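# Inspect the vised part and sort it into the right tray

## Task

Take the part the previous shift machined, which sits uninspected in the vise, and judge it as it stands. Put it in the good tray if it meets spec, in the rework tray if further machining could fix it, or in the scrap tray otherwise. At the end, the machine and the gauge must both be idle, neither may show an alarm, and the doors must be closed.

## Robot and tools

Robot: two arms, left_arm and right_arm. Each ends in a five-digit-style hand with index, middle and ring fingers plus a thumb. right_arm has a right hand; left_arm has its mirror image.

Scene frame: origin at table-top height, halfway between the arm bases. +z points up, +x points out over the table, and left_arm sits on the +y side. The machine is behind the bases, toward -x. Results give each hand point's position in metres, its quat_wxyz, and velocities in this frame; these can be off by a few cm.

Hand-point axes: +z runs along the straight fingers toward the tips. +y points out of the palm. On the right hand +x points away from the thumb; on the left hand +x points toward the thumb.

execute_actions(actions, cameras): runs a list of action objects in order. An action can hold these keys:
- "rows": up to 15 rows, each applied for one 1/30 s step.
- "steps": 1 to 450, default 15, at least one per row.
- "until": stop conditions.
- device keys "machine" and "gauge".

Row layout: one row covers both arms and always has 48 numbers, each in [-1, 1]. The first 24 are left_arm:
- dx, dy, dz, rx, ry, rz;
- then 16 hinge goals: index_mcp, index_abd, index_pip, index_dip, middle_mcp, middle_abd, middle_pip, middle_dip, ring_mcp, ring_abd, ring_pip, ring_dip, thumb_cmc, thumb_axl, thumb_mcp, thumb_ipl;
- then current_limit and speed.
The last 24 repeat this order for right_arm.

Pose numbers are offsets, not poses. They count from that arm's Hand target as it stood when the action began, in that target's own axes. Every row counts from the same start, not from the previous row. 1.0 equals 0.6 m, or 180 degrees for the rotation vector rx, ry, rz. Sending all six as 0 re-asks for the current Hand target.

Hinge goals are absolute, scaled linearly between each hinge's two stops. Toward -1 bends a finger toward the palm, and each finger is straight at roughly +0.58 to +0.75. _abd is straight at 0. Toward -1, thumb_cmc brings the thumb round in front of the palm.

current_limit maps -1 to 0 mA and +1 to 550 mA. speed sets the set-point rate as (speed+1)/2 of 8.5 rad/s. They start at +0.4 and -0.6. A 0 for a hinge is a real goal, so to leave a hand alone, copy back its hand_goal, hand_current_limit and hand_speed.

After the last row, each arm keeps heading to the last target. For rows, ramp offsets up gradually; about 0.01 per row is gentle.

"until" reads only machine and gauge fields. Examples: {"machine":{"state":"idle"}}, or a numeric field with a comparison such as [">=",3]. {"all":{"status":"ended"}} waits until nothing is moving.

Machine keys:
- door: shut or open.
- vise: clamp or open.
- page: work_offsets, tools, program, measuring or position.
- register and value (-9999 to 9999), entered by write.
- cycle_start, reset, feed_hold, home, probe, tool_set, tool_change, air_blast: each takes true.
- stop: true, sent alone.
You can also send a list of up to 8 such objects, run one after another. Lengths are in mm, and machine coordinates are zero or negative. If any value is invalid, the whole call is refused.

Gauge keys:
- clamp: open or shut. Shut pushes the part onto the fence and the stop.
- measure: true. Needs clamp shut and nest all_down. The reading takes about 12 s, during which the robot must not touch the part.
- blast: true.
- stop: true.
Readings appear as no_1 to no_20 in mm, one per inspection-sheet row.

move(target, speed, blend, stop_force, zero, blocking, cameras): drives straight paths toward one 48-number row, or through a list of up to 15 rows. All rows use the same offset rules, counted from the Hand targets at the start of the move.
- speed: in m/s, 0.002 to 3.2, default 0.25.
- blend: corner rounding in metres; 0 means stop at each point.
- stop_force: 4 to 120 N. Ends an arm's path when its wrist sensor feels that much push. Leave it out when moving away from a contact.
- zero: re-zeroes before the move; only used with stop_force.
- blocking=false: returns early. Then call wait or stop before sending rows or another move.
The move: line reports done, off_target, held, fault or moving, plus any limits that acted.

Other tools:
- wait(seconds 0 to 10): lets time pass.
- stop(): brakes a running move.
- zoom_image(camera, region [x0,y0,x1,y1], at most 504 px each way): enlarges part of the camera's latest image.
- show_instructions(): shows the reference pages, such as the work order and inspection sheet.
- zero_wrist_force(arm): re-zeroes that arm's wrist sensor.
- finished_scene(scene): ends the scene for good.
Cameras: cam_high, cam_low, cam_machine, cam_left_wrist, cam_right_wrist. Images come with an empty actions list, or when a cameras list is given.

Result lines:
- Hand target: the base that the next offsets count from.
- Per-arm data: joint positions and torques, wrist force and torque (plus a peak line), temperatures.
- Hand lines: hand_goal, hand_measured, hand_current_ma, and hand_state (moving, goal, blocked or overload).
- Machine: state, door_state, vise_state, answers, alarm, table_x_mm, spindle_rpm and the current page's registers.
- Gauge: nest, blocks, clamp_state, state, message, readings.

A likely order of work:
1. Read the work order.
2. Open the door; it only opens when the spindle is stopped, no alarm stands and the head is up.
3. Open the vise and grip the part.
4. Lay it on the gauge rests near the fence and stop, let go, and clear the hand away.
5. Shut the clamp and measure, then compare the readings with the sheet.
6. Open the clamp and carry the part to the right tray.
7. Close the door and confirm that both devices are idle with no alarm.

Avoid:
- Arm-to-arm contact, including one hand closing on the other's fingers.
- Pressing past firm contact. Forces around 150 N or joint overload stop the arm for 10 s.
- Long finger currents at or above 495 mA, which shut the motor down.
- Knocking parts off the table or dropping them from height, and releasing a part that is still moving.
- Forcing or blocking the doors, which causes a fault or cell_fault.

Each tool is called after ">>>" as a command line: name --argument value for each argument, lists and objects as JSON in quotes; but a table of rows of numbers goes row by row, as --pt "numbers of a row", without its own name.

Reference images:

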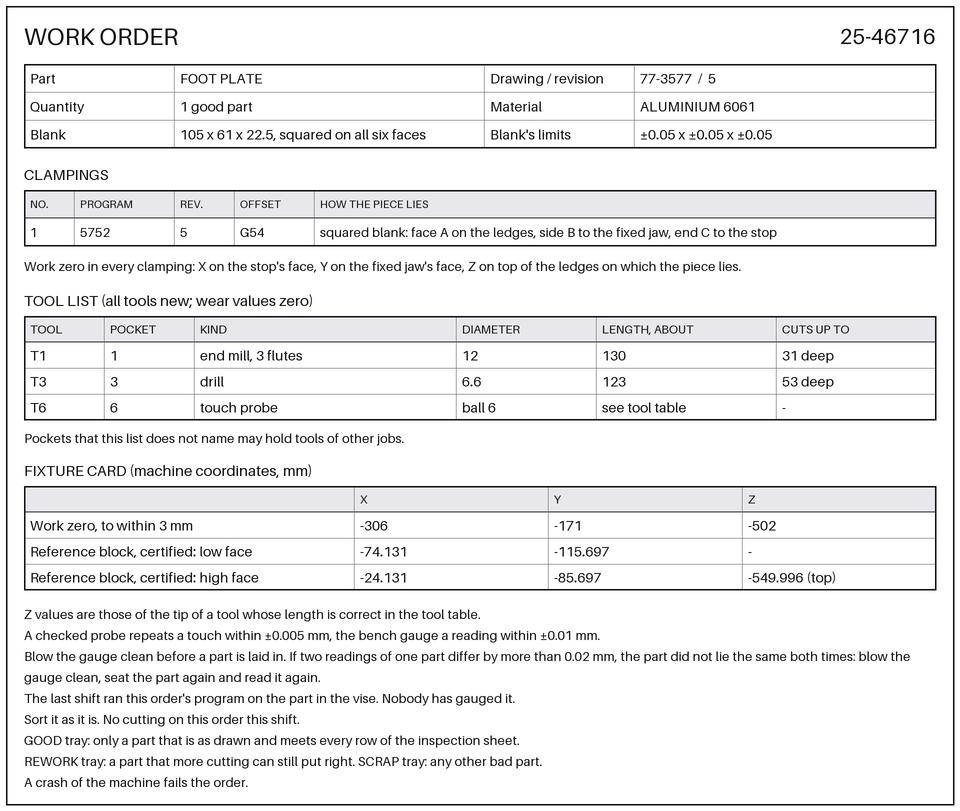

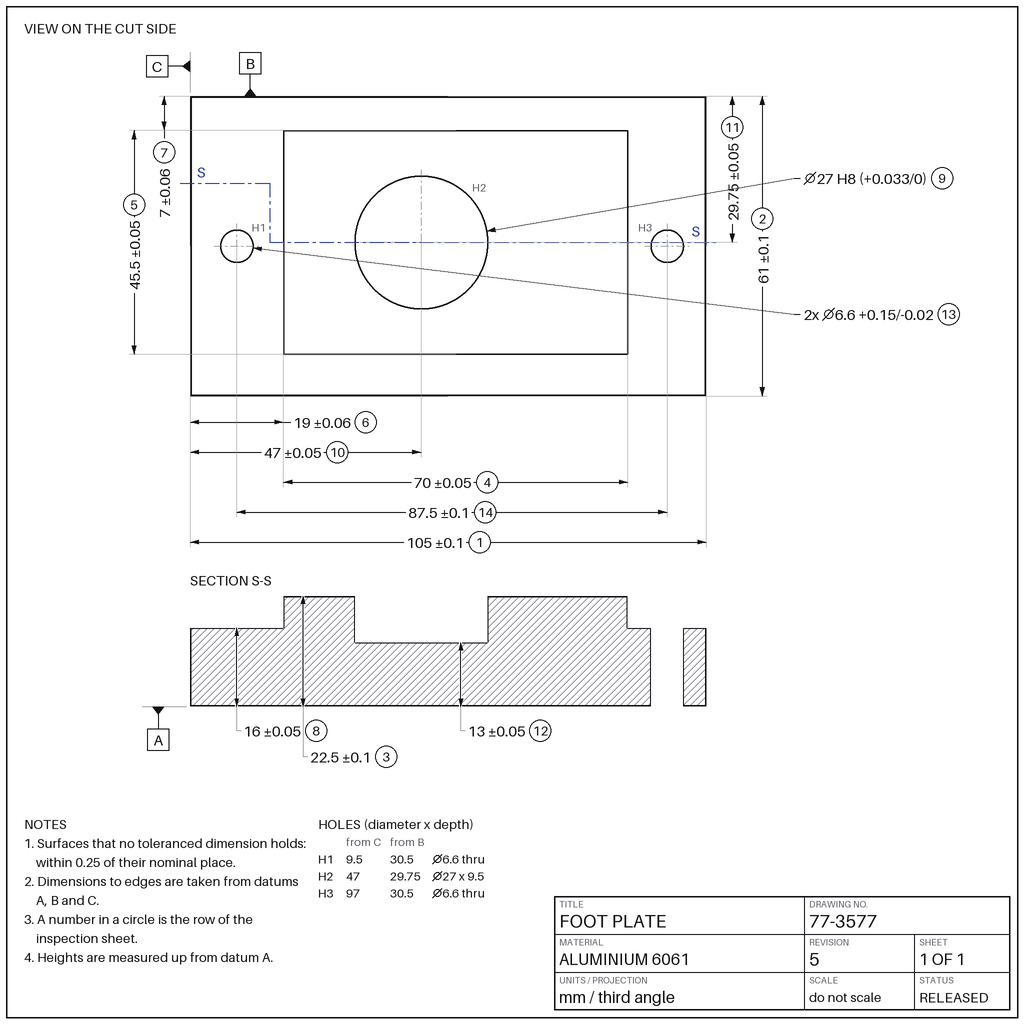

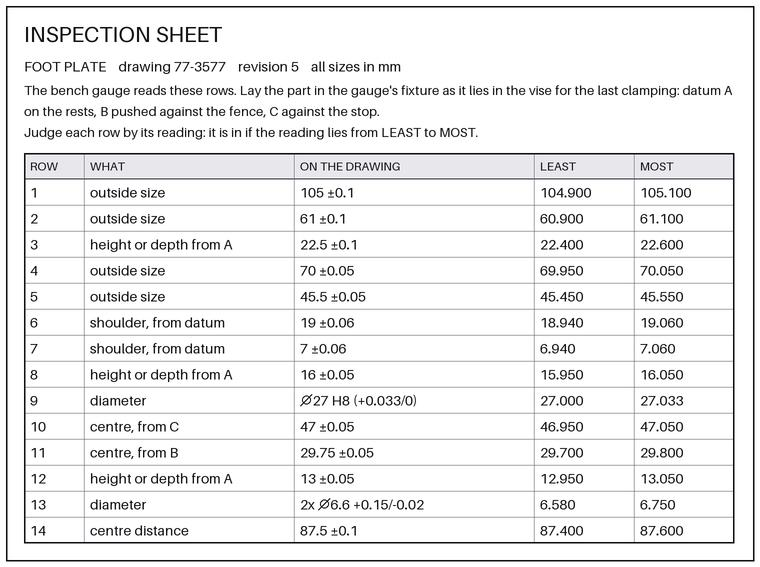

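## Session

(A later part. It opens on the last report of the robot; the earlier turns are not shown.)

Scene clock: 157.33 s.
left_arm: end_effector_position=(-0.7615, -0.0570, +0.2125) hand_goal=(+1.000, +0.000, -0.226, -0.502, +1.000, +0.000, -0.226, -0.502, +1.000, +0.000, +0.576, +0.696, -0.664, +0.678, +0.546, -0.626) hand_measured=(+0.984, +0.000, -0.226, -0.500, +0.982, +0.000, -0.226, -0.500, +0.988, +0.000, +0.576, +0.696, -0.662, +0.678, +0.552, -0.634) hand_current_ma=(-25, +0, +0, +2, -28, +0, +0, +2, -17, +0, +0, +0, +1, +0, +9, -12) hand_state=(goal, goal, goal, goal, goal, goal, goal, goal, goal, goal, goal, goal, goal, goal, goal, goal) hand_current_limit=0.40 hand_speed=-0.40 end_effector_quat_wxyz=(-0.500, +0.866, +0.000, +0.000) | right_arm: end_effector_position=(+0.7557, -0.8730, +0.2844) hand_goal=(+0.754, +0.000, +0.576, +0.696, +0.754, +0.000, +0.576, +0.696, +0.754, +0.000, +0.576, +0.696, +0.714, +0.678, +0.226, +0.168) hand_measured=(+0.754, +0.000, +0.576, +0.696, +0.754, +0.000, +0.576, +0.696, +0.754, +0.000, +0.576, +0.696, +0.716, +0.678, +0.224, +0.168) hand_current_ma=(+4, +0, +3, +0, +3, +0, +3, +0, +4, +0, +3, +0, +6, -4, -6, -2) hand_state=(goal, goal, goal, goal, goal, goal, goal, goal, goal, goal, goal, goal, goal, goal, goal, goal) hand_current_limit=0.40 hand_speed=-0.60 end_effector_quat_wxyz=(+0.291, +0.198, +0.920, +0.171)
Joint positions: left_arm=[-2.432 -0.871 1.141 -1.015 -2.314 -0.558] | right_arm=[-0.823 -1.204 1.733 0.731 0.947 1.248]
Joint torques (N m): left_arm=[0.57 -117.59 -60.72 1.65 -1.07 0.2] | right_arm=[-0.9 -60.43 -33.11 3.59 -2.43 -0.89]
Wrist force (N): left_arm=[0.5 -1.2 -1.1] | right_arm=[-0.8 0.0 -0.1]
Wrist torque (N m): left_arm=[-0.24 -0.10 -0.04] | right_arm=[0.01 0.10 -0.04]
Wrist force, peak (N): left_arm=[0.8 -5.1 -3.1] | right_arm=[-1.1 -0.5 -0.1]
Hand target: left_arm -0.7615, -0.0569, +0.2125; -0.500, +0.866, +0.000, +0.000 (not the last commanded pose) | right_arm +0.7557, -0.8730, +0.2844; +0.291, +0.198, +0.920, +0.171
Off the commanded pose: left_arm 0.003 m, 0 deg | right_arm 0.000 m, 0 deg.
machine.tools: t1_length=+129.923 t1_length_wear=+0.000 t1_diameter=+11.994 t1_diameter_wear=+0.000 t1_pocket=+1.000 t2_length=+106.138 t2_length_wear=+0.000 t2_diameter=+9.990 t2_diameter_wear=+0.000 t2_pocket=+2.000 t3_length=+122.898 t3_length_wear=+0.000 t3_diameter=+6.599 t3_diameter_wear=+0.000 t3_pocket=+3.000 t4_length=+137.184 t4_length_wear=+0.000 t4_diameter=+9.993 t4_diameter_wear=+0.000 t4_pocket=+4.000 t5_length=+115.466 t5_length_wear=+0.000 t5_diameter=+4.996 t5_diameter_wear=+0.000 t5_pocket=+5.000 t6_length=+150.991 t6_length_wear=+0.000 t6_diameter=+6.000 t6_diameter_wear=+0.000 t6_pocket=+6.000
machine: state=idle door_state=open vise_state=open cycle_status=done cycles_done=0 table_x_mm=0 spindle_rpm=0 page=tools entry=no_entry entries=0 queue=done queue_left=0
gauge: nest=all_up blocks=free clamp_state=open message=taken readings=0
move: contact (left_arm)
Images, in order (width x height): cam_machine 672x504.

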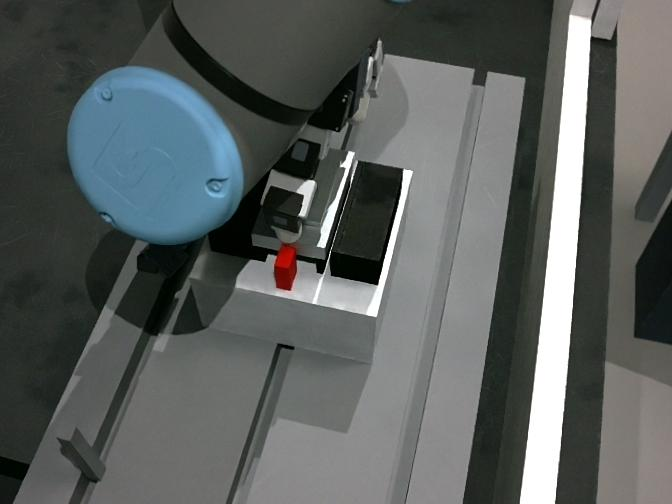

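>>> move --pt "0 -0.0017 -0.001 0 0 0 1.0 0 -0.2263 -0.503 1.0 0 -0.2263 -0.503 1.0 0 0.576 0.696 -0.664 0.677 0.545 -0.627 0.4 -0.4 0 0 0 0 0 0 0.754 0 0.576 0.696 0.754 0 0.576 0.696 0.754 0 0.576 0.696 0.714 0.678 0.226 0.168 0.4 -0.6" --pt "0 -0.0309 0.0495 0 0 0 1.0 0 -0.2263 -0.503 1.0 0 -0.2263 -0.503 1.0 0 0.576 0.696 -0.664 0.677 0.545 -0.627 0.4 -0.4 0 0 0 0 0 0 0.754 0 0.576 0.696 0.754 0 0.576 0.696 0.754 0 0.576 0.696 0.714 0.678 0.226 0.168 0.4 -0.6" --speed 0.025 --stop_force 10 --cameras '["cam_machine"]'

>>> zoom_image --camera "cam_machine" --region '[200, 60, 440, 300]'

Scene clock: 163.37 s.
left_arm: end_effector_position=(-0.7615, -0.0219, +0.2138) hand_goal=(+1.000, +0.000, -0.226, -0.502, +1.000, +0.000, -0.226, -0.502, +1.000, +0.000, +0.576, +0.696, -0.664, +0.678, +0.546, -0.626) hand_measured=(+0.984, +0.000, -0.226, -0.500, +0.982, +0.000, -0.226, -0.500, +0.988, +0.000, +0.576, +0.696, -0.662, +0.678, +0.552, -0.622) hand_current_ma=(-25, +0, +0, +2, -28, +0, +0, +2, -17, +0, +0, +0, +1, +0, +9, +6) hand_state=(goal, goal, goal, goal, goal, goal, goal, goal, goal, goal, goal, goal, goal, goal, goal, goal) hand_current_limit=0.40 hand_speed=-0.40 end_effector_quat_wxyz=(-0.500, +0.866, +0.000, +0.000) | right_arm: end_effector_position=(+0.7557, -0.8730, +0.2844) hand_goal=(+0.754, +0.000, +0.576, +0.696, +0.754, +0.000, +0.576, +0.696, +0.754, +0.000, +0.576, +0.696, +0.714, +0.678, +0.226, +0.168) hand_measured=(+0.754, +0.000, +0.576, +0.696, +0.754, +0.000, +0.576, +0.696, +0.754, +0.000, +0.576, +0.696, +0.716, +0.678, +0.224, +0.168) hand_current_ma=(+4, +0, +3, +0, +3, +0, +3, +0, +4, +0, +3, +0, +6, -4, -6, -2) hand_state=(goal, goal, goal, goal, goal, goal, goal, goal, goal, goal, goal, goal, goal, goal, goal, goal) hand_current_limit=0.40 hand_speed=-0.60 end_effector_quat_wxyz=(+0.291, +0.198, +0.920, +0.171)
Joint positions: left_arm=[-2.459 -0.918 1.221 -1.065 -2.334 -0.583] | right_arm=[-0.823 -1.204 1.733 0.731 0.947 1.248]
Joint torques (N m): left_arm=[-15.46 -119.42 -31.85 -5.42 -3.04 -2.1] | right_arm=[-1.47 -60.03 -33.15 3.59 -2.64 -0.74]
Wrist force (N): left_arm=[0.1 0.7 -1.3] | right_arm=[-0.3 0.0 -0.2]
Wrist torque (N m): left_arm=[-0.03 -0.10 0.24] | right_arm=[0.02 0.05 -0.01]
Wrist force, peak (N): left_arm=[0.3 0.7 -1.8] | right_arm=[-1.1 -0.5 -0.2]
Hand target: left_arm -0.7615, -0.0219, +0.2137; -0.500, +0.866, +0.000, +0.000 | right_arm +0.7557, -0.8730, +0.2844; +0.291, +0.198, +0.920, +0.171
Off the commanded pose: left_arm 0.000 m, 0 deg | right_arm 0.000 m, 0 deg.
machine.tools: t1_length=+129.923 t1_length_wear=+0.000 t1_diameter=+11.994 t1_diameter_wear=+0.000 t1_pocket=+1.000 t2_length=+106.138 t2_length_wear=+0.000 t2_diameter=+9.990 t2_diameter_wear=+0.000 t2_pocket=+2.000 t3_length=+122.898 t3_length_wear=+0.000 t3_diameter=+6.599 t3_diameter_wear=+0.000 t3_pocket=+3.000 t4_length=+137.184 t4_length_wear=+0.000 t4_diameter=+9.993 t4_diameter_wear=+0.000 t4_pocket=+4.000 t5_length=+115.466 t5_length_wear=+0.000 t5_diameter=+4.996 t5_diameter_wear=+0.000 t5_pocket=+5.000 t6_length=+150.991 t6_length_wear=+0.000 t6_diameter=+6.000 t6_diameter_wear=+0.000 t6_pocket=+6.000
machine: state=idle door_state=open vise_state=open cycle_status=done cycles_done=0 table_x_mm=0 spindle_rpm=0 page=tools entry=no_entry entries=0 queue=done queue_left=0
gauge: nest=all_up blocks=free clamp_state=open message=taken readings=0
move: done
Images, in order (width x height): cam_machine 672x504.

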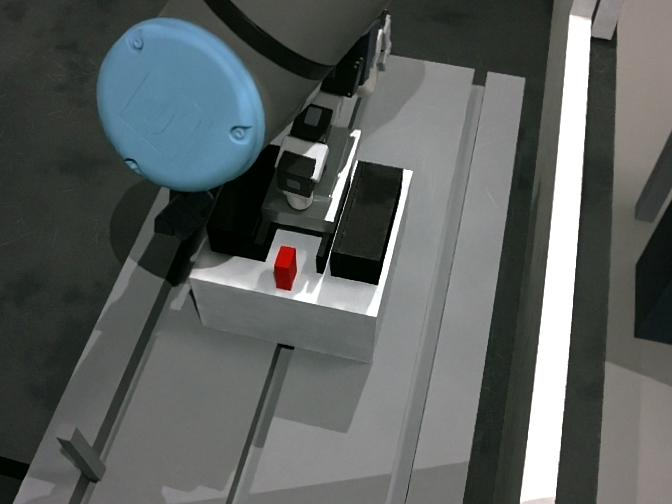

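Scaled by 2.100 from the camera's 672x504 image, which has a finer 960x720 frame.

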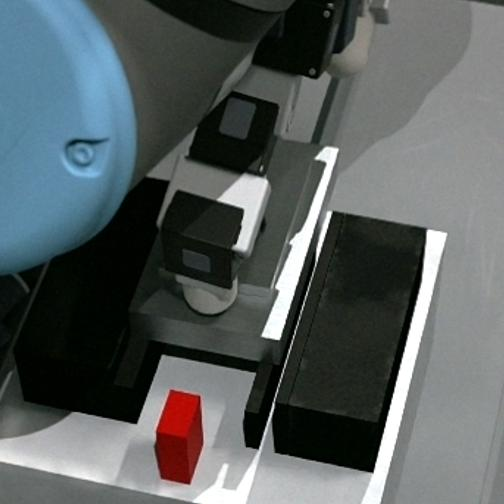

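>>> move --pt "0 -0.0522 -0.0302 0 0 0 1.0 0 -0.08 -0.61 1.0 0 -0.08 -0.61 1.0 0 0.576 0.696 -0.664 0.677 0.545 -0.627 0.4 -0.4 0 0 0 0 0 0 0.754 0 0.576 0.696 0.754 0 0.576 0.696 0.754 0 0.576 0.696 0.714 0.678 0.226 0.168 0.4 -0.6" --pt "0 -0.0293 -0.0699 0 0 0 1.0 0 -0.08 -0.61 1.0 0 -0.08 -0.61 1.0 0 0.576 0.696 -0.664 0.677 0.545 -0.627 0.4 -0.4 0 0 0 0 0 0 0.754 0 0.576 0.696 0.754 0 0.576 0.696 0.754 0 0.576 0.696 0.714 0.678 0.226 0.168 0.4 -0.6" --pt "0 0.0255 -0.0382 0 0 0 1.0 0 -0.08 -0.61 1.0 0 -0.08 -0.61 1.0 0 0.576 0.696 -0.664 0.677 0.545 -0.627 0.4 -0.4 0 0 0 0 0 0 0.754 0 0.576 0.696 0.754 0 0.576 0.696 0.754 0 0.576 0.696 0.714 0.678 0.226 0.168 0.4 -0.6" --speed '[0.05,0.04,0.03]' --cameras '["cam_machine","cam_left_wrist"]'

>>> zoom_image --camera "cam_machine" --region '[200, 60, 440, 300]'

Scene clock: 178.67 s.
left_arm: end_effector_position=(-0.7615, -0.0495, +0.2122) hand_goal=(+1.000, +0.000, -0.080, -0.610, +1.000, +0.000, -0.080, -0.610, +1.000, +0.000, +0.576, +0.696, -0.664, +0.678, +0.546, -0.626) hand_measured=(+0.984, +0.000, -0.086, -0.606, +0.982, +0.000, -0.086, -0.606, +0.988, +0.000, +0.576, +0.696, -0.662, +0.678, +0.546, -0.624) hand_current_ma=(-25, +0, -4, +2, -28, +0, -4, +2, -17, +0, +0, +0, +1, +0, +0, +2) hand_state=(goal, goal, goal, goal, goal, goal, goal, goal, goal, goal, goal, goal, goal, goal, goal, goal) hand_current_limit=0.40 hand_speed=-0.40 end_effector_quat_wxyz=(-0.500, +0.866, +0.000, +0.000) end_effector_velocity=(+0.000, +0.000, -0.002) end_effector_angular_velocity=(-0.001, +0.001, +0.001) | right_arm: end_effector_position=(+0.7557, -0.8730, +0.2844) hand_goal=(+0.754, +0.000, +0.576, +0.696, +0.754, +0.000, +0.576, +0.696, +0.754, +0.000, +0.576, +0.696, +0.714, +0.678, +0.226, +0.168) hand_measured=(+0.754, +0.000, +0.576, +0.696, +0.754, +0.000, +0.576, +0.696, +0.754, +0.000, +0.576, +0.696, +0.716, +0.678, +0.224, +0.168) hand_current_ma=(+4, +0, +3, +0, +3, +0, +3, +0, +4, +0, +3, +0, +6, -4, -6, -2) hand_state=(goal, goal, goal, goal, goal, goal, goal, goal, goal, goal, goal, goal, goal, goal, goal, goal) hand_current_limit=0.40 hand_speed=-0.60 end_effector_quat_wxyz=(+0.291, +0.198, +0.920, +0.171)
Joint positions: left_arm=[-2.437 -0.881 1.159 -1.026 -2.318 -0.563] | right_arm=[-0.823 -1.204 1.733 0.731 0.947 1.248]
Joint velocities: left_arm=[0 0.001 0.002 -0.005 0 -0.001] | right_arm=[within noise]
Joint torques (N m): left_arm=[1.59 -90.15 -31.57 -5.23 -1.15 -0.54] | right_arm=[-1.51 -59.74 -34.2 3.42 -2.67 -0.75]
Wrist force (N): left_arm=[0.2 0.2 -0.5] | right_arm=[-0.7 0.0 -0.2]
Wrist torque (N m): left_arm=[-0.08 -0.09 -0.03] | right_arm=[0.01 0.10 -0.04]
Wrist force, peak (N): left_arm=[0.6 1.3 -1.4] | right_arm=[-1.2 -0.4 -0.3]
Hand target: left_arm -0.7615, -0.0494, +0.2119; -0.500, +0.866, +0.000, +0.000 | right_arm +0.7557, -0.8730, +0.2844; +0.291, +0.198, +0.920, +0.171
Off the commanded pose: left_arm 0.000 m, 0 deg | right_arm 0.000 m, 0 deg.
machine.tools: t1_length=+129.923 t1_length_wear=+0.000 t1_diameter=+11.994 t1_diameter_wear=+0.000 t1_pocket=+1.000 t2_length=+106.138 t2_length_wear=+0.000 t2_diameter=+9.990 t2_diameter_wear=+0.000 t2_pocket=+2.000 t3_length=+122.898 t3_length_wear=+0.000 t3_diameter=+6.599 t3_diameter_wear=+0.000 t3_pocket=+3.000 t4_length=+137.184 t4_length_wear=+0.000 t4_diameter=+9.993 t4_diameter_wear=+0.000 t4_pocket=+4.000 t5_length=+115.466 t5_length_wear=+0.000 t5_diameter=+4.996 t5_diameter_wear=+0.000 t5_pocket=+5.000 t6_length=+150.991 t6_length_wear=+0.000 t6_diameter=+6.000 t6_diameter_wear=+0.000 t6_pocket=+6.000
machine: state=idle door_state=open vise_state=open cycle_status=done cycles_done=0 table_x_mm=0 spindle_rpm=0 page=tools entry=no_entry entries=0 queue=done queue_left=0
gauge: nest=all_up blocks=free clamp_state=open message=taken readings=0
move: done
Images, in order (width x height): cam_machine 672x504, cam_left_wrist 672x504.

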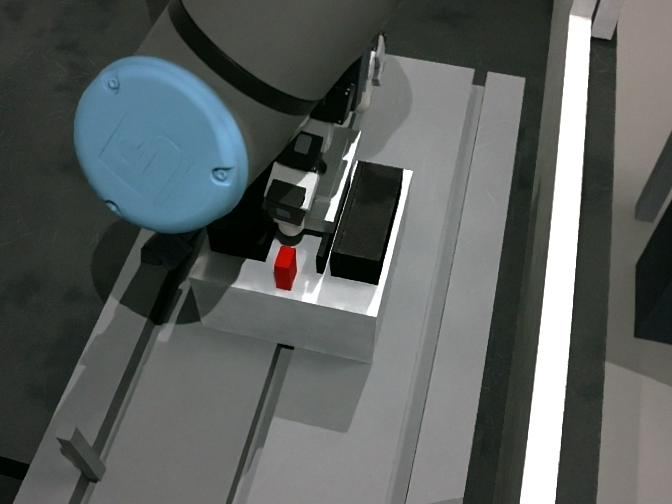

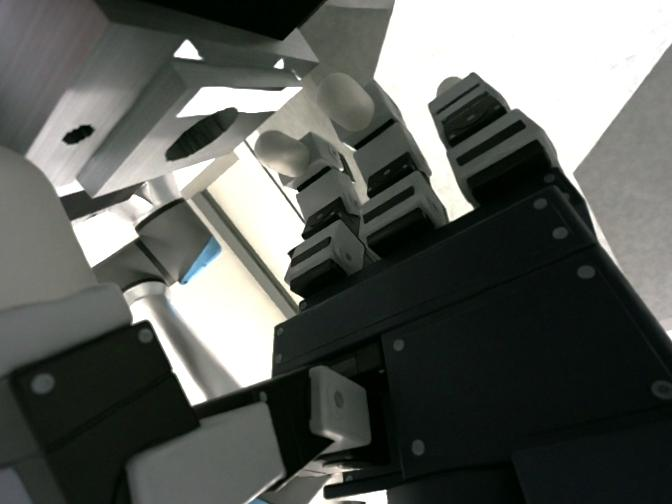

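Scaled by 2.100 from the camera's 672x504 image, which has a finer 960x720 frame.

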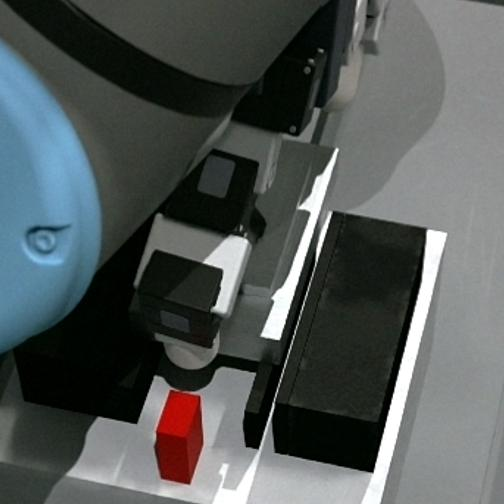

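>>> move --pt "0 0.0212 0.01225 0 0 0 1.0 0 -0.08 -0.61 1.0 0 -0.08 -0.61 1.0 0 0.576 0.696 -0.664 0.677 0.545 -0.627 0.4 -0.4 0 0 0 0 0 0 0.754 0 0.576 0.696 0.754 0 0.576 0.696 0.754 0 0.576 0.696 0.714 0.678 0.226 0.168 0.4 -0.6" --speed 0.015 --stop_force 4 --cameras '["cam_machine","cam_left_wrist"]'

>>> zoom_image --camera "cam_machine" --region '[200, 60, 440, 300]'

Scene clock: 183.57 s.
left_arm: end_effector_position=(-0.7615, -0.0494, +0.1972) hand_goal=(+1.000, +0.000, -0.080, -0.610, +1.000, +0.000, -0.080, -0.610, +1.000, +0.000, +0.576, +0.696, -0.664, +0.678, +0.546, -0.626) hand_measured=(+0.984, +0.000, -0.086, -0.606, +0.982, +0.000, -0.086, -0.606, +0.988, +0.000, +0.576, +0.696, -0.662, +0.678, +0.546, -0.624) hand_current_ma=(-25, +0, -4, +2, -28, +0, -4, +2, -17, +0, +0, +0, +1, +0, +0, +2) hand_state=(goal, goal, goal, goal, goal, goal, goal, goal, goal, goal, goal, goal, goal, goal, goal, goal) hand_current_limit=0.40 hand_speed=-0.40 end_effector_quat_wxyz=(-0.500, +0.866, +0.000, +0.000) | right_arm: end_effector_position=(+0.7557, -0.8730, +0.2844) hand_goal=(+0.754, +0.000, +0.576, +0.696, +0.754, +0.000, +0.576, +0.696, +0.754, +0.000, +0.576, +0.696, +0.714, +0.678, +0.226, +0.168) hand_measured=(+0.754, +0.000, +0.576, +0.696, +0.754, +0.000, +0.576, +0.696, +0.754, +0.000, +0.576, +0.696, +0.716, +0.678, +0.224, +0.168) hand_current_ma=(+4, +0, +3, +0, +3, +0, +3, +0, +4, +0, +3, +0, +6, -4, -6, -2) hand_state=(goal, goal, goal, goal, goal, goal, goal, goal, goal, goal, goal, goal, goal, goal, goal, goal) hand_current_limit=0.40 hand_speed=-0.60 end_effector_quat_wxyz=(+0.291, +0.198, +0.920, +0.171)
Joint positions: left_arm=[-2.437 -0.874 1.173 -1.048 -2.318 -0.563] | right_arm=[-0.823 -1.204 1.733 0.731 0.947 1.248]
Joint torques (N m): left_arm=[-3.68 -85.56 -31.61 -5.83 -1.59 -0.56] | right_arm=[-0.02 -59.08 -33.91 2.97 -2.64 -0.48]
Wrist force (N): left_arm=[0.2 0.2 -0.4] | right_arm=[-0.7 0.2 -0.2]
Wrist torque (N m): left_arm=[-0.09 -0.09 -0.03] | right_arm=[0.04 0.09 -0.03]
Wrist force, peak (N): left_arm=[0.1 0.2 -1.0] | right_arm=[-1.0 -0.2 -0.4]
Hand target: left_arm -0.7615, -0.0494, +0.1972; -0.500, +0.866, +0.000, +0.000 | right_arm +0.7557, -0.8730, +0.2844; +0.291, +0.198, +0.920, +0.171
Off the commanded pose: left_arm 0.000 m, 0 deg | right_arm 0.000 m, 0 deg.
machine.tools: t1_length=+129.923 t1_length_wear=+0.000 t1_diameter=+11.994 t1_diameter_wear=+0.000 t1_pocket=+1.000 t2_length=+106.138 t2_length_wear=+0.000 t2_diameter=+9.990 t2_diameter_wear=+0.000 t2_pocket=+2.000 t3_length=+122.898 t3_length_wear=+0.000 t3_diameter=+6.599 t3_diameter_wear=+0.000 t3_pocket=+3.000 t4_length=+137.184 t4_length_wear=+0.000 t4_diameter=+9.993 t4_diameter_wear=+0.000 t4_pocket=+4.000 t5_length=+115.466 t5_length_wear=+0.000 t5_diameter=+4.996 t5_diameter_wear=+0.000 t5_pocket=+5.000 t6_length=+150.991 t6_length_wear=+0.000 t6_diameter=+6.000 t6_diameter_wear=+0.000 t6_pocket=+6.000
machine: state=idle door_state=open vise_state=open cycle_status=done cycles_done=0 table_x_mm=0 spindle_rpm=0 page=tools entry=no_entry entries=0 queue=done queue_left=0
gauge: nest=all_up blocks=free clamp_state=open message=taken readings=0
move: done
Images, in order (width x height): cam_machine 672x504, cam_left_wrist 672x504.

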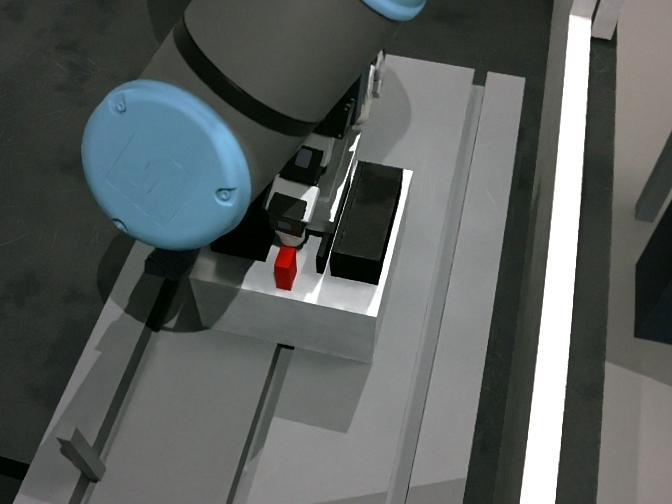

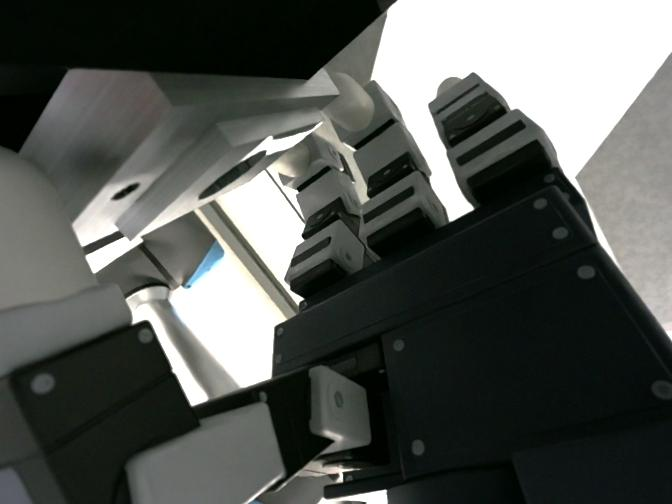

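Scaled by 2.100 from the camera's 672x504 image, which has a finer 960x720 frame.

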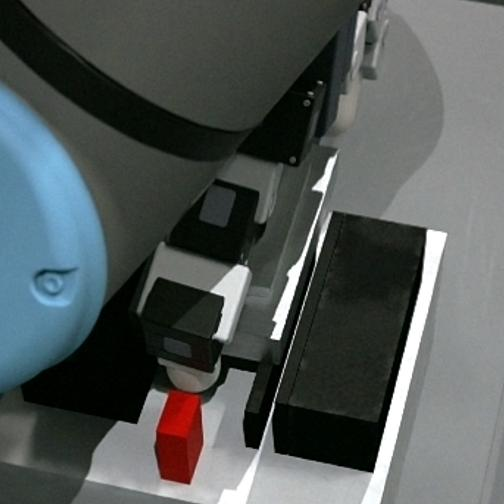

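>>> execute_actions --actions '[{"rows":[[0,0,0,0,0,0,0.91,0,-0.08,-0.61,0.91,0,-0.08,-0.61,1.0,0,0.576,0.696,-0.664,0.677,0.515,-0.627,0.76,-0.8,0,0,0,0,0,0,0.754,0,0.576,0.696,0.754,0,0.576,0.696,0.754,0,0.576,0.696,0.714,0.678,0.226,0.168,0.4,-0.6]],"steps":25},{"rows":[[0,0,0,0,0,0,0.87,0,-0.08,-0.61,0.87,0,-0.08,-0.61,1.0,0,0.576,0.696,-0.664,0.677,0.49,-0.627,0.76,-0.85,0,0,0,0,0,0,0.754,0,0.576,0.696,0.754,0,0.576,0.696,0.754,0,0.576,0.696,0.714,0.678,0.226,0.168,0.4,-0.6]],"steps":25}]'

Scene clock: 191.87 s.
left_arm: end_effector_position=(-0.7615, -0.0494, +0.1972) hand_goal=(+0.870, +0.000, -0.080, -0.610, +0.870, +0.000, -0.080, -0.610, +1.000, +0.000, +0.576, +0.696, -0.664, +0.678, +0.490, -0.626) hand_measured=(+0.864, +0.000, -0.084, -0.606, +0.864, +0.000, -0.084, -0.606, +0.988, +0.000, +0.576, +0.696, -0.662, +0.678, +0.498, -0.624) hand_current_ma=(-5, +0, -4, +2, -5, +0, -4, +2, -17, +0, +0, +0, +1, +0, +10, +3) hand_state=(goal, goal, goal, goal, goal, goal, goal, goal, goal, goal, goal, goal, goal, goal, goal, goal) hand_current_limit=0.76 hand_speed=-0.85 end_effector_quat_wxyz=(-0.500, +0.866, +0.000, +0.000) | right_arm: end_effector_position=(+0.7557, -0.8730, +0.2844) hand_goal=(+0.754, +0.000, +0.576, +0.696, +0.754, +0.000, +0.576, +0.696, +0.754, +0.000, +0.576, +0.696, +0.714, +0.678, +0.226, +0.168) hand_measured=(+0.754, +0.000, +0.576, +0.696, +0.754, +0.000, +0.576, +0.696, +0.754, +0.000, +0.576, +0.696, +0.716, +0.678, +0.224, +0.168) hand_current_ma=(+4, +0, +3, +0, +3, +0, +3, +0, +4, +0, +3, +0, +6, -4, -6, -2) hand_state=(goal, goal, goal, goal, goal, goal, goal, goal, goal, goal, goal, goal, goal, goal, goal, goal) hand_current_limit=0.40 hand_speed=-0.60 end_effector_quat_wxyz=(+0.291, +0.198, +0.920, +0.171)
Joint positions: left_arm=[-2.437 -0.874 1.173 -1.048 -2.318 -0.563] | right_arm=[-0.823 -1.204 1.733 0.731 0.947 1.248]
Joint torques (N m): left_arm=[-4.91 -87.21 -32.42 -4.98 -1.86 -1.26] | right_arm=[-1.05 -60.56 -34.05 3.35 -2.55 -0.98]
Wrist force (N): left_arm=[0.1 0.2 -1.5] | right_arm=[-0.2 0.2 0.3]
Wrist torque (N m): left_arm=[-0.10 -0.07 -0.04] | right_arm=[-0.01 0.02 0.00]
Wrist force, peak (N): left_arm=[0.0 0.2 -1.7] | right_arm=[-1.3 -0.2 -0.2]
Hand target: left_arm -0.7615, -0.0494, +0.1972; -0.500, +0.866, +0.000, +0.000 | right_arm +0.7557, -0.8730, +0.2844; +0.291, +0.198, +0.920, +0.171
Off the commanded pose: left_arm 0.000 m, 0 deg | right_arm 0.000 m, 0 deg.
machine.tools: t1_length=+129.923 t1_length_wear=+0.000 t1_diameter=+11.994 t1_diameter_wear=+0.000 t1_pocket=+1.000 t2_length=+106.138 t2_length_wear=+0.000 t2_diameter=+9.990 t2_diameter_wear=+0.000 t2_pocket=+2.000 t3_length=+122.898 t3_length_wear=+0.000 t3_diameter=+6.599 t3_diameter_wear=+0.000 t3_pocket=+3.000 t4_length=+137.184 t4_length_wear=+0.000 t4_diameter=+9.993 t4_diameter_wear=+0.000 t4_pocket=+4.000 t5_length=+115.466 t5_length_wear=+0.000 t5_diameter=+4.996 t5_diameter_wear=+0.000 t5_pocket=+5.000 t6_length=+150.991 t6_length_wear=+0.000 t6_diameter=+6.000 t6_diameter_wear=+0.000 t6_pocket=+6.000
machine: state=idle door_state=open vise_state=open cycle_status=done cycles_done=0 table_x_mm=0 spindle_rpm=0 page=tools entry=no_entry entries=0 queue=done queue_left=0
gauge: nest=all_up blocks=free clamp_state=open message=taken readings=0

>>> execute_actions --actions '[{"rows":[[0,0,0,0,0,0,0.82,0,-0.08,-0.61,0.82,0,-0.08,-0.61,1.0,0,0.576,0.696,-0.664,0.677,0.48,-0.627,0.76,-0.85,0,0,0,0,0,0,0.754,0,0.576,0.696,0.754,0,0.576,0.696,0.754,0,0.576,0.696,0.714,0.678,0.226,0.168,0.4,-0.6]],"steps":30},{"rows":[[0,0,0,0,0,0,0.78,0,-0.08,-0.61,0.78,0,-0.08,-0.61,1.0,0,0.576,0.696,-0.664,0.677,0.46,-0.627,0.76,-0.85,0,0,0,0,0,0,0.754,0,0.576,0.696,0.754,0,0.576,0.696,0.754,0,0.576,0.696,0.714,0.678,0.226,0.168,0.4,-0.6]],"steps":30}]' --cameras '["cam_left_wrist"]'

Scene clock: 203.63 s.
left_arm: end_effector_position=(-0.7615, -0.0494, +0.1972) hand_goal=(+0.780, +0.000, -0.080, -0.610, +0.780, +0.000, -0.080, -0.610, +1.000, +0.000, +0.576, +0.696, -0.664, +0.678, +0.460, -0.626) hand_measured=(+0.816, +0.000, -0.072, -0.612, +0.816, +0.000, -0.074, -0.612, +0.988, +0.000, +0.576, +0.696, -0.662, +0.678, +0.494, -0.618) hand_current_ma=(+76, +0, +7, -1, +74, +0, +6, -1, -17, +0, +0, +0, +1, +0, +94, +12) hand_state=(blocked, goal, goal, goal, blocked, goal, goal, goal, goal, goal, goal, goal, goal, goal, blocked, goal) hand_current_limit=0.76 hand_speed=-0.85 end_effector_quat_wxyz=(-0.500, +0.866, +0.000, +0.000) | right_arm: end_effector_position=(+0.7557, -0.8730, +0.2844) hand_goal=(+0.754, +0.000, +0.576, +0.696, +0.754, +0.000, +0.576, +0.696, +0.754, +0.000, +0.576, +0.696, +0.714, +0.678, +0.226, +0.168) hand_measured=(+0.754, +0.000, +0.576, +0.696, +0.754, +0.000, +0.576, +0.696, +0.754, +0.000, +0.576, +0.696, +0.716, +0.678, +0.224, +0.168) hand_current_ma=(+4, +0, +3, +0, +3, +0, +3, +0, +4, +0, +3, +0, +6, -4, -6, -2) hand_state=(goal, goal, goal, goal, goal, goal, goal, goal, goal, goal, goal, goal, goal, goal, goal, goal) hand_current_limit=0.40 hand_speed=-0.60 end_effector_quat_wxyz=(+0.291, +0.198, +0.920, +0.171)
Joint positions: left_arm=[-2.437 -0.874 1.173 -1.048 -2.318 -0.563] | right_arm=[-0.823 -1.204 1.733 0.731 0.947 1.248]
Joint torques (N m): left_arm=[-5.81 -92.53 -35.53 0.37 -1.64 -0.91] | right_arm=[-2.5 -60.18 -33.81 3.46 -2.75 -0.95]
Wrist force (N): left_arm=[0.2 -3.6 -0.6] | right_arm=[-0.5 -0.2 -0.4]
Wrist torque (N m): left_arm=[-0.11 -0.08 -0.04] | right_arm=[0.00 0.07 -0.04]
Wrist force, peak (N): left_arm=[0.4 -4.0 -0.6] | right_arm=[-1.3 0.0 -0.1]
Hand target: left_arm -0.7615, -0.0494, +0.1972; -0.500, +0.866, +0.000, +0.000 | right_arm +0.7557, -0.8730, +0.2844; +0.291, +0.198, +0.920, +0.171
Off the commanded pose: left_arm 0.000 m, 0 deg | right_arm 0.000 m, 0 deg.
machine.tools: t1_length=+129.923 t1_length_wear=+0.000 t1_diameter=+11.994 t1_diameter_wear=+0.000 t1_pocket=+1.000 t2_length=+106.138 t2_length_wear=+0.000 t2_diameter=+9.990 t2_diameter_wear=+0.000 t2_pocket=+2.000 t3_length=+122.898 t3_length_wear=+0.000 t3_diameter=+6.599 t3_diameter_wear=+0.000 t3_pocket=+3.000 t4_length=+137.184 t4_length_wear=+0.000 t4_diameter=+9.993 t4_diameter_wear=+0.000 t4_pocket=+4.000 t5_length=+115.466 t5_length_wear=+0.000 t5_diameter=+4.996 t5_diameter_wear=+0.000 t5_pocket=+5.000 t6_length=+150.991 t6_length_wear=+0.000 t6_diameter=+6.000 t6_diameter_wear=+0.000 t6_pocket=+6.000
machine: state=idle door_state=open vise_state=open cycle_status=done cycles_done=0 table_x_mm=0 spindle_rpm=0 page=tools entry=no_entry entries=0 queue=done queue_left=0
gauge: nest=all_up blocks=free clamp_state=open message=taken readings=0
Images, in order (width x height): cam_left_wrist 672x504.

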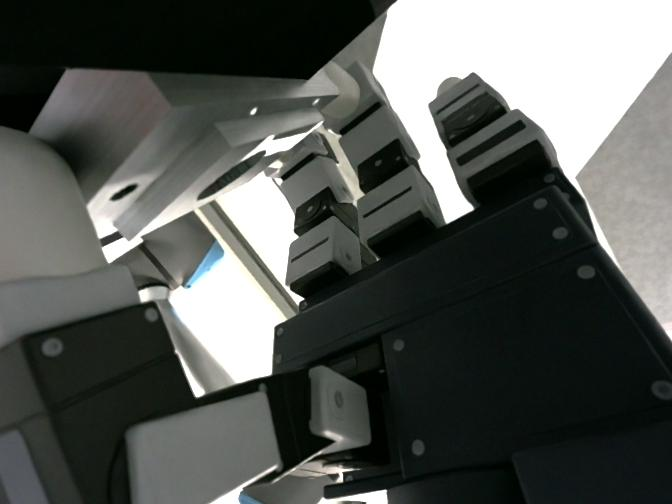

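>>> execute_actions --actions '[{"rows":[[0,-0.00144,-0.00083,0,0,0,0.75,0,-0.08,-0.61,0.75,0,-0.08,-0.61,1.0,0,0.576,0.696,-0.664,0.677,0.42,-0.627,0.76,-0.85,0,0,0,0,0,0,0.754,0,0.576,0.696,0.754,0,0.576,0.696,0.754,0,0.576,0.696,0.714,0.678,0.226,0.168,0.4,-0.6]],"steps":25},{"rows":[[0,-0.00144,-0.00083,0,0,0,0.725,0,-0.08,-0.61,0.725,0,-0.08,-0.61,1.0,0,0.576,0.696,-0.664,0.677,0.38,-0.627,0.76,-0.85,0,0,0,0,0,0,0.754,0,0.576,0.696,0.754,0,0.576,0.696,0.754,0,0.576,0.696,0.714,0.678,0.226,0.168,0.4,-0.6]],"steps":25},{"rows":[[0,0,0,0,0,0,0.71,0,-0.08,-0.61,0.71,0,-0.08,-0.61,1.0,0,0.576,0.696,-0.664,0.677,0.35,-0.627,0.76,-0.85,0,0,0,0,0,0,0.754,0,0.576,0.696,0.754,0,0.576,0.696,0.754,0,0.576,0.696,0.714,0.678,0.226,0.168,0.4,-0.6]],"steps":30}]'

Scene clock: 212.00 s.
left_arm: end_effector_position=(-0.7615, -0.0494, +0.1993) hand_goal=(+0.710, +0.000, -0.080, -0.610, +0.710, +0.000, -0.080, -0.610, +1.000, +0.000, +0.576, +0.696, -0.664, +0.678, +0.350, -0.626) hand_measured=(+0.776, +0.000, -0.054, -0.604, +0.776, +0.000, -0.056, -0.604, +0.988, +0.000, +0.576, +0.696, -0.660, +0.678, +0.484, -0.586) hand_current_ma=(+177, +0, +44, +4, +173, +0, +40, +5, -17, +0, +0, +0, +4, +0, +484, +121) hand_state=(blocked, goal, blocked, goal, blocked, goal, blocked, goal, goal, goal, goal, goal, goal, goal, blocked, blocked) hand_current_limit=0.76 hand_speed=-0.85 end_effector_quat_wxyz=(-0.500, +0.866, +0.000, +0.000) | right_arm: end_effector_position=(+0.7557, -0.8730, +0.2844) hand_goal=(+0.754, +0.000, +0.576, +0.696, +0.754, +0.000, +0.576, +0.696, +0.754, +0.000, +0.576, +0.696, +0.714, +0.678, +0.226, +0.168) hand_measured=(+0.754, +0.000, +0.576, +0.696, +0.754, +0.000, +0.576, +0.696, +0.754, +0.000, +0.576, +0.696, +0.716, +0.678, +0.224, +0.168) hand_current_ma=(+4, +0, +3, +0, +3, +0, +3, +0, +4, +0, +3, +0, +6, -4, -6, -2) hand_state=(goal, goal, goal, goal, goal, goal, goal, goal, goal, goal, goal, goal, goal, goal, goal, goal) hand_current_limit=0.40 hand_speed=-0.60 end_effector_quat_wxyz=(+0.291, +0.198, +0.920, +0.171)
Joint positions: left_arm=[-2.437 -0.875 1.171 -1.045 -2.318 -0.563] | right_arm=[-0.823 -1.204 1.733 0.731 0.947 1.248]
Joint torques (N m): left_arm=[-7.55 -116.6 -57.76 0.49 -1.19 -0.79] | right_arm=[-1.24 -60.75 -33.52 3.5 -2.96 -0.74]
Wrist force (N): left_arm=[0.1 -0.2 0.2] | right_arm=[-0.4 0.1 -0.2]
Wrist torque (N m): left_arm=[-0.02 -0.08 -0.03] | right_arm=[0.03 0.06 -0.02]
Wrist force, peak (N): left_arm=[0.0 -5.4 -0.8] | right_arm=[-1.3 -0.1 -0.5]
Hand target: left_arm -0.7615, -0.0494, +0.1992; -0.500, +0.866, +0.000, +0.000 | right_arm +0.7557, -0.8730, +0.2844; +0.291, +0.198, +0.920, +0.171
Off the commanded pose: left_arm 0.000 m, 0 deg | right_arm 0.000 m, 0 deg.
machine.tools: t1_length=+129.923 t1_length_wear=+0.000 t1_diameter=+11.994 t1_diameter_wear=+0.000 t1_pocket=+1.000 t2_length=+106.138 t2_length_wear=+0.000 t2_diameter=+9.990 t2_diameter_wear=+0.000 t2_pocket=+2.000 t3_length=+122.898 t3_length_wear=+0.000 t3_diameter=+6.599 t3_diameter_wear=+0.000 t3_pocket=+3.000 t4_length=+137.184 t4_length_wear=+0.000 t4_diameter=+9.993 t4_diameter_wear=+0.000 t4_pocket=+4.000 t5_length=+115.466 t5_length_wear=+0.000 t5_diameter=+4.996 t5_diameter_wear=+0.000 t5_pocket=+5.000 t6_length=+150.991 t6_length_wear=+0.000 t6_diameter=+6.000 t6_diameter_wear=+0.000 t6_pocket=+6.000
machine: state=idle door_state=open vise_state=open cycle_status=done cycles_done=0 table_x_mm=0 spindle_rpm=0 page=tools entry=no_entry entries=0 queue=done queue_left=0
gauge: nest=all_up blocks=free clamp_state=open message=taken readings=0

>>> move --pt "0 -0.0173 -0.01 0 0 0 0.71 0 -0.08 -0.61 0.71 0 -0.08 -0.61 1.0 0 0.576 0.696 -0.664 0.677 0.35 -0.627 0.76 -0.85 0 0 0 0 0 0 0.754 0 0.576 0.696 0.754 0 0.576 0.696 0.754 0 0.576 0.696 0.714 0.678 0.226 0.168 0.4 -0.6" --speed 0.01 --cameras '["cam_machine","cam_left_wrist"]'

>>> zoom_image --camera "cam_machine" --region '[200, 60, 440, 300]'

Scene clock: 232.23 s.
left_arm: end_effector_position=(-0.7615, -0.0494, +0.2110) hand_goal=(+0.710, +0.000, -0.080, -0.610, +0.710, +0.000, -0.080, -0.610, +1.000, +0.000, +0.576, +0.696, -0.664, +0.678, +0.350, -0.626) hand_measured=(+0.768, +0.000, -0.048, -0.600, +0.766, +0.000, -0.050, -0.598, +0.988, +0.000, +0.576, +0.696, -0.656, +0.678, +0.484, -0.582) hand_current_ma=(+149, +0, +58, +12, +140, +0, +52, +13, -17, +0, +0, +0, +8, +0, +484, +138) hand_state=(blocked, goal, blocked, goal, blocked, goal, blocked, goal, goal, goal, goal, goal, goal, goal, blocked, blocked) hand_current_limit=0.76 hand_speed=-0.85 end_effector_quat_wxyz=(-0.500, +0.866, +0.000, +0.000) | right_arm: end_effector_position=(+0.7557, -0.8730, +0.2844) hand_goal=(+0.754, +0.000, +0.576, +0.696, +0.754, +0.000, +0.576, +0.696, +0.754, +0.000, +0.576, +0.696, +0.714, +0.678, +0.226, +0.168) hand_measured=(+0.754, +0.000, +0.576, +0.696, +0.754, +0.000, +0.576, +0.696, +0.754, +0.000, +0.576, +0.696, +0.716, +0.678, +0.224, +0.168) hand_current_ma=(+4, +0, +3, +0, +3, +0, +3, +0, +4, +0, +3, +0, +6, -4, -6, -2) hand_state=(goal, goal, goal, goal, goal, goal, goal, goal, goal, goal, goal, goal, goal, goal, goal, goal) hand_current_limit=0.40 hand_speed=-0.60 end_effector_quat_wxyz=(+0.291, +0.198, +0.920, +0.171)
Joint positions: left_arm=[-2.437 -0.881 1.16 -1.028 -2.318 -0.563] | right_arm=[-0.823 -1.204 1.733 0.731 0.947 1.248]
Joint torques (N m): left_arm=[6.16 -124.24 -60.23 2.99 0.27 0.49] | right_arm=[-0.21 -60.58 -33.86 3.68 -2.85 -1.12]
Wrist force (N): left_arm=[0.0 3.4 0.8] | right_arm=[-0.1 -0.3 -0.2]
Wrist torque (N m): left_arm=[0.07 -0.08 -0.05] | right_arm=[-0.03 0.02 0.00]
Wrist force, peak (N): left_arm=[0.3 3.3 1.2] | right_arm=[-1.3 0.3 -0.2]
Hand target: left_arm -0.7615, -0.0494, +0.2112; -0.500, +0.866, +0.000, +0.000 | right_arm +0.7557, -0.8730, +0.2844; +0.291, +0.198, +0.920, +0.171
Off the commanded pose: left_arm 0.000 m, 0 deg | right_arm 0.000 m, 0 deg.
machine.tools: t1_length=+129.923 t1_length_wear=+0.000 t1_diameter=+11.994 t1_diameter_wear=+0.000 t1_pocket=+1.000 t2_length=+106.138 t2_length_wear=+0.000 t2_diameter=+9.990 t2_diameter_wear=+0.000 t2_pocket=+2.000 t3_length=+122.898 t3_length_wear=+0.000 t3_diameter=+6.599 t3_diameter_wear=+0.000 t3_pocket=+3.000 t4_length=+137.184 t4_length_wear=+0.000 t4_diameter=+9.993 t4_diameter_wear=+0.000 t4_pocket=+4.000 t5_length=+115.466 t5_length_wear=+0.000 t5_diameter=+4.996 t5_diameter_wear=+0.000 t5_pocket=+5.000 t6_length=+150.991 t6_length_wear=+0.000 t6_diameter=+6.000 t6_diameter_wear=+0.000 t6_pocket=+6.000
machine: state=idle door_state=open vise_state=open cycle_status=done cycles_done=0 table_x_mm=0 spindle_rpm=0 page=tools entry=no_entry entries=0 queue=done queue_left=0
gauge: nest=all_up blocks=free clamp_state=open message=taken readings=0
move: done
Images, in order (width x height): cam_machine 672x504, cam_left_wrist 672x504.

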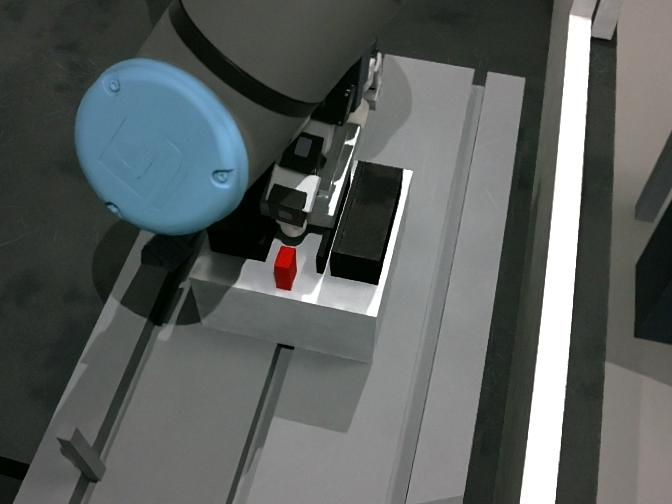

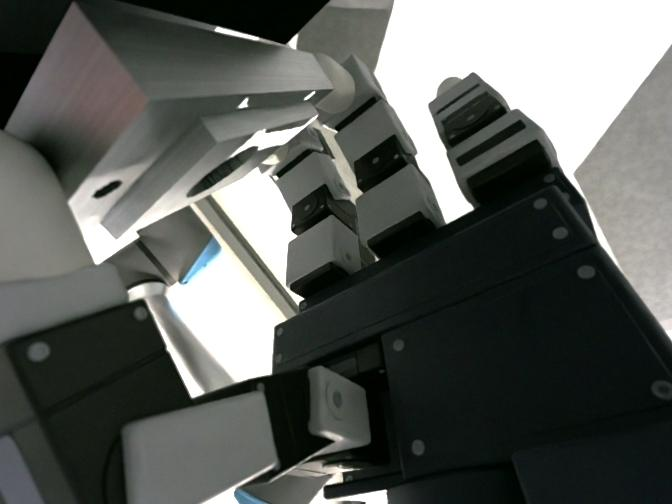

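Scaled by 2.100 from the camera's 672x504 image, which has a finer 960x720 frame.

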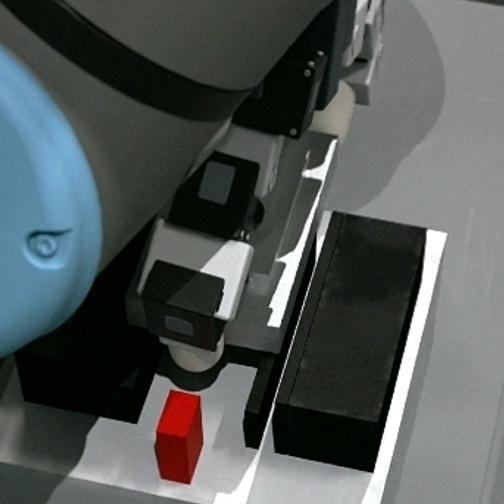

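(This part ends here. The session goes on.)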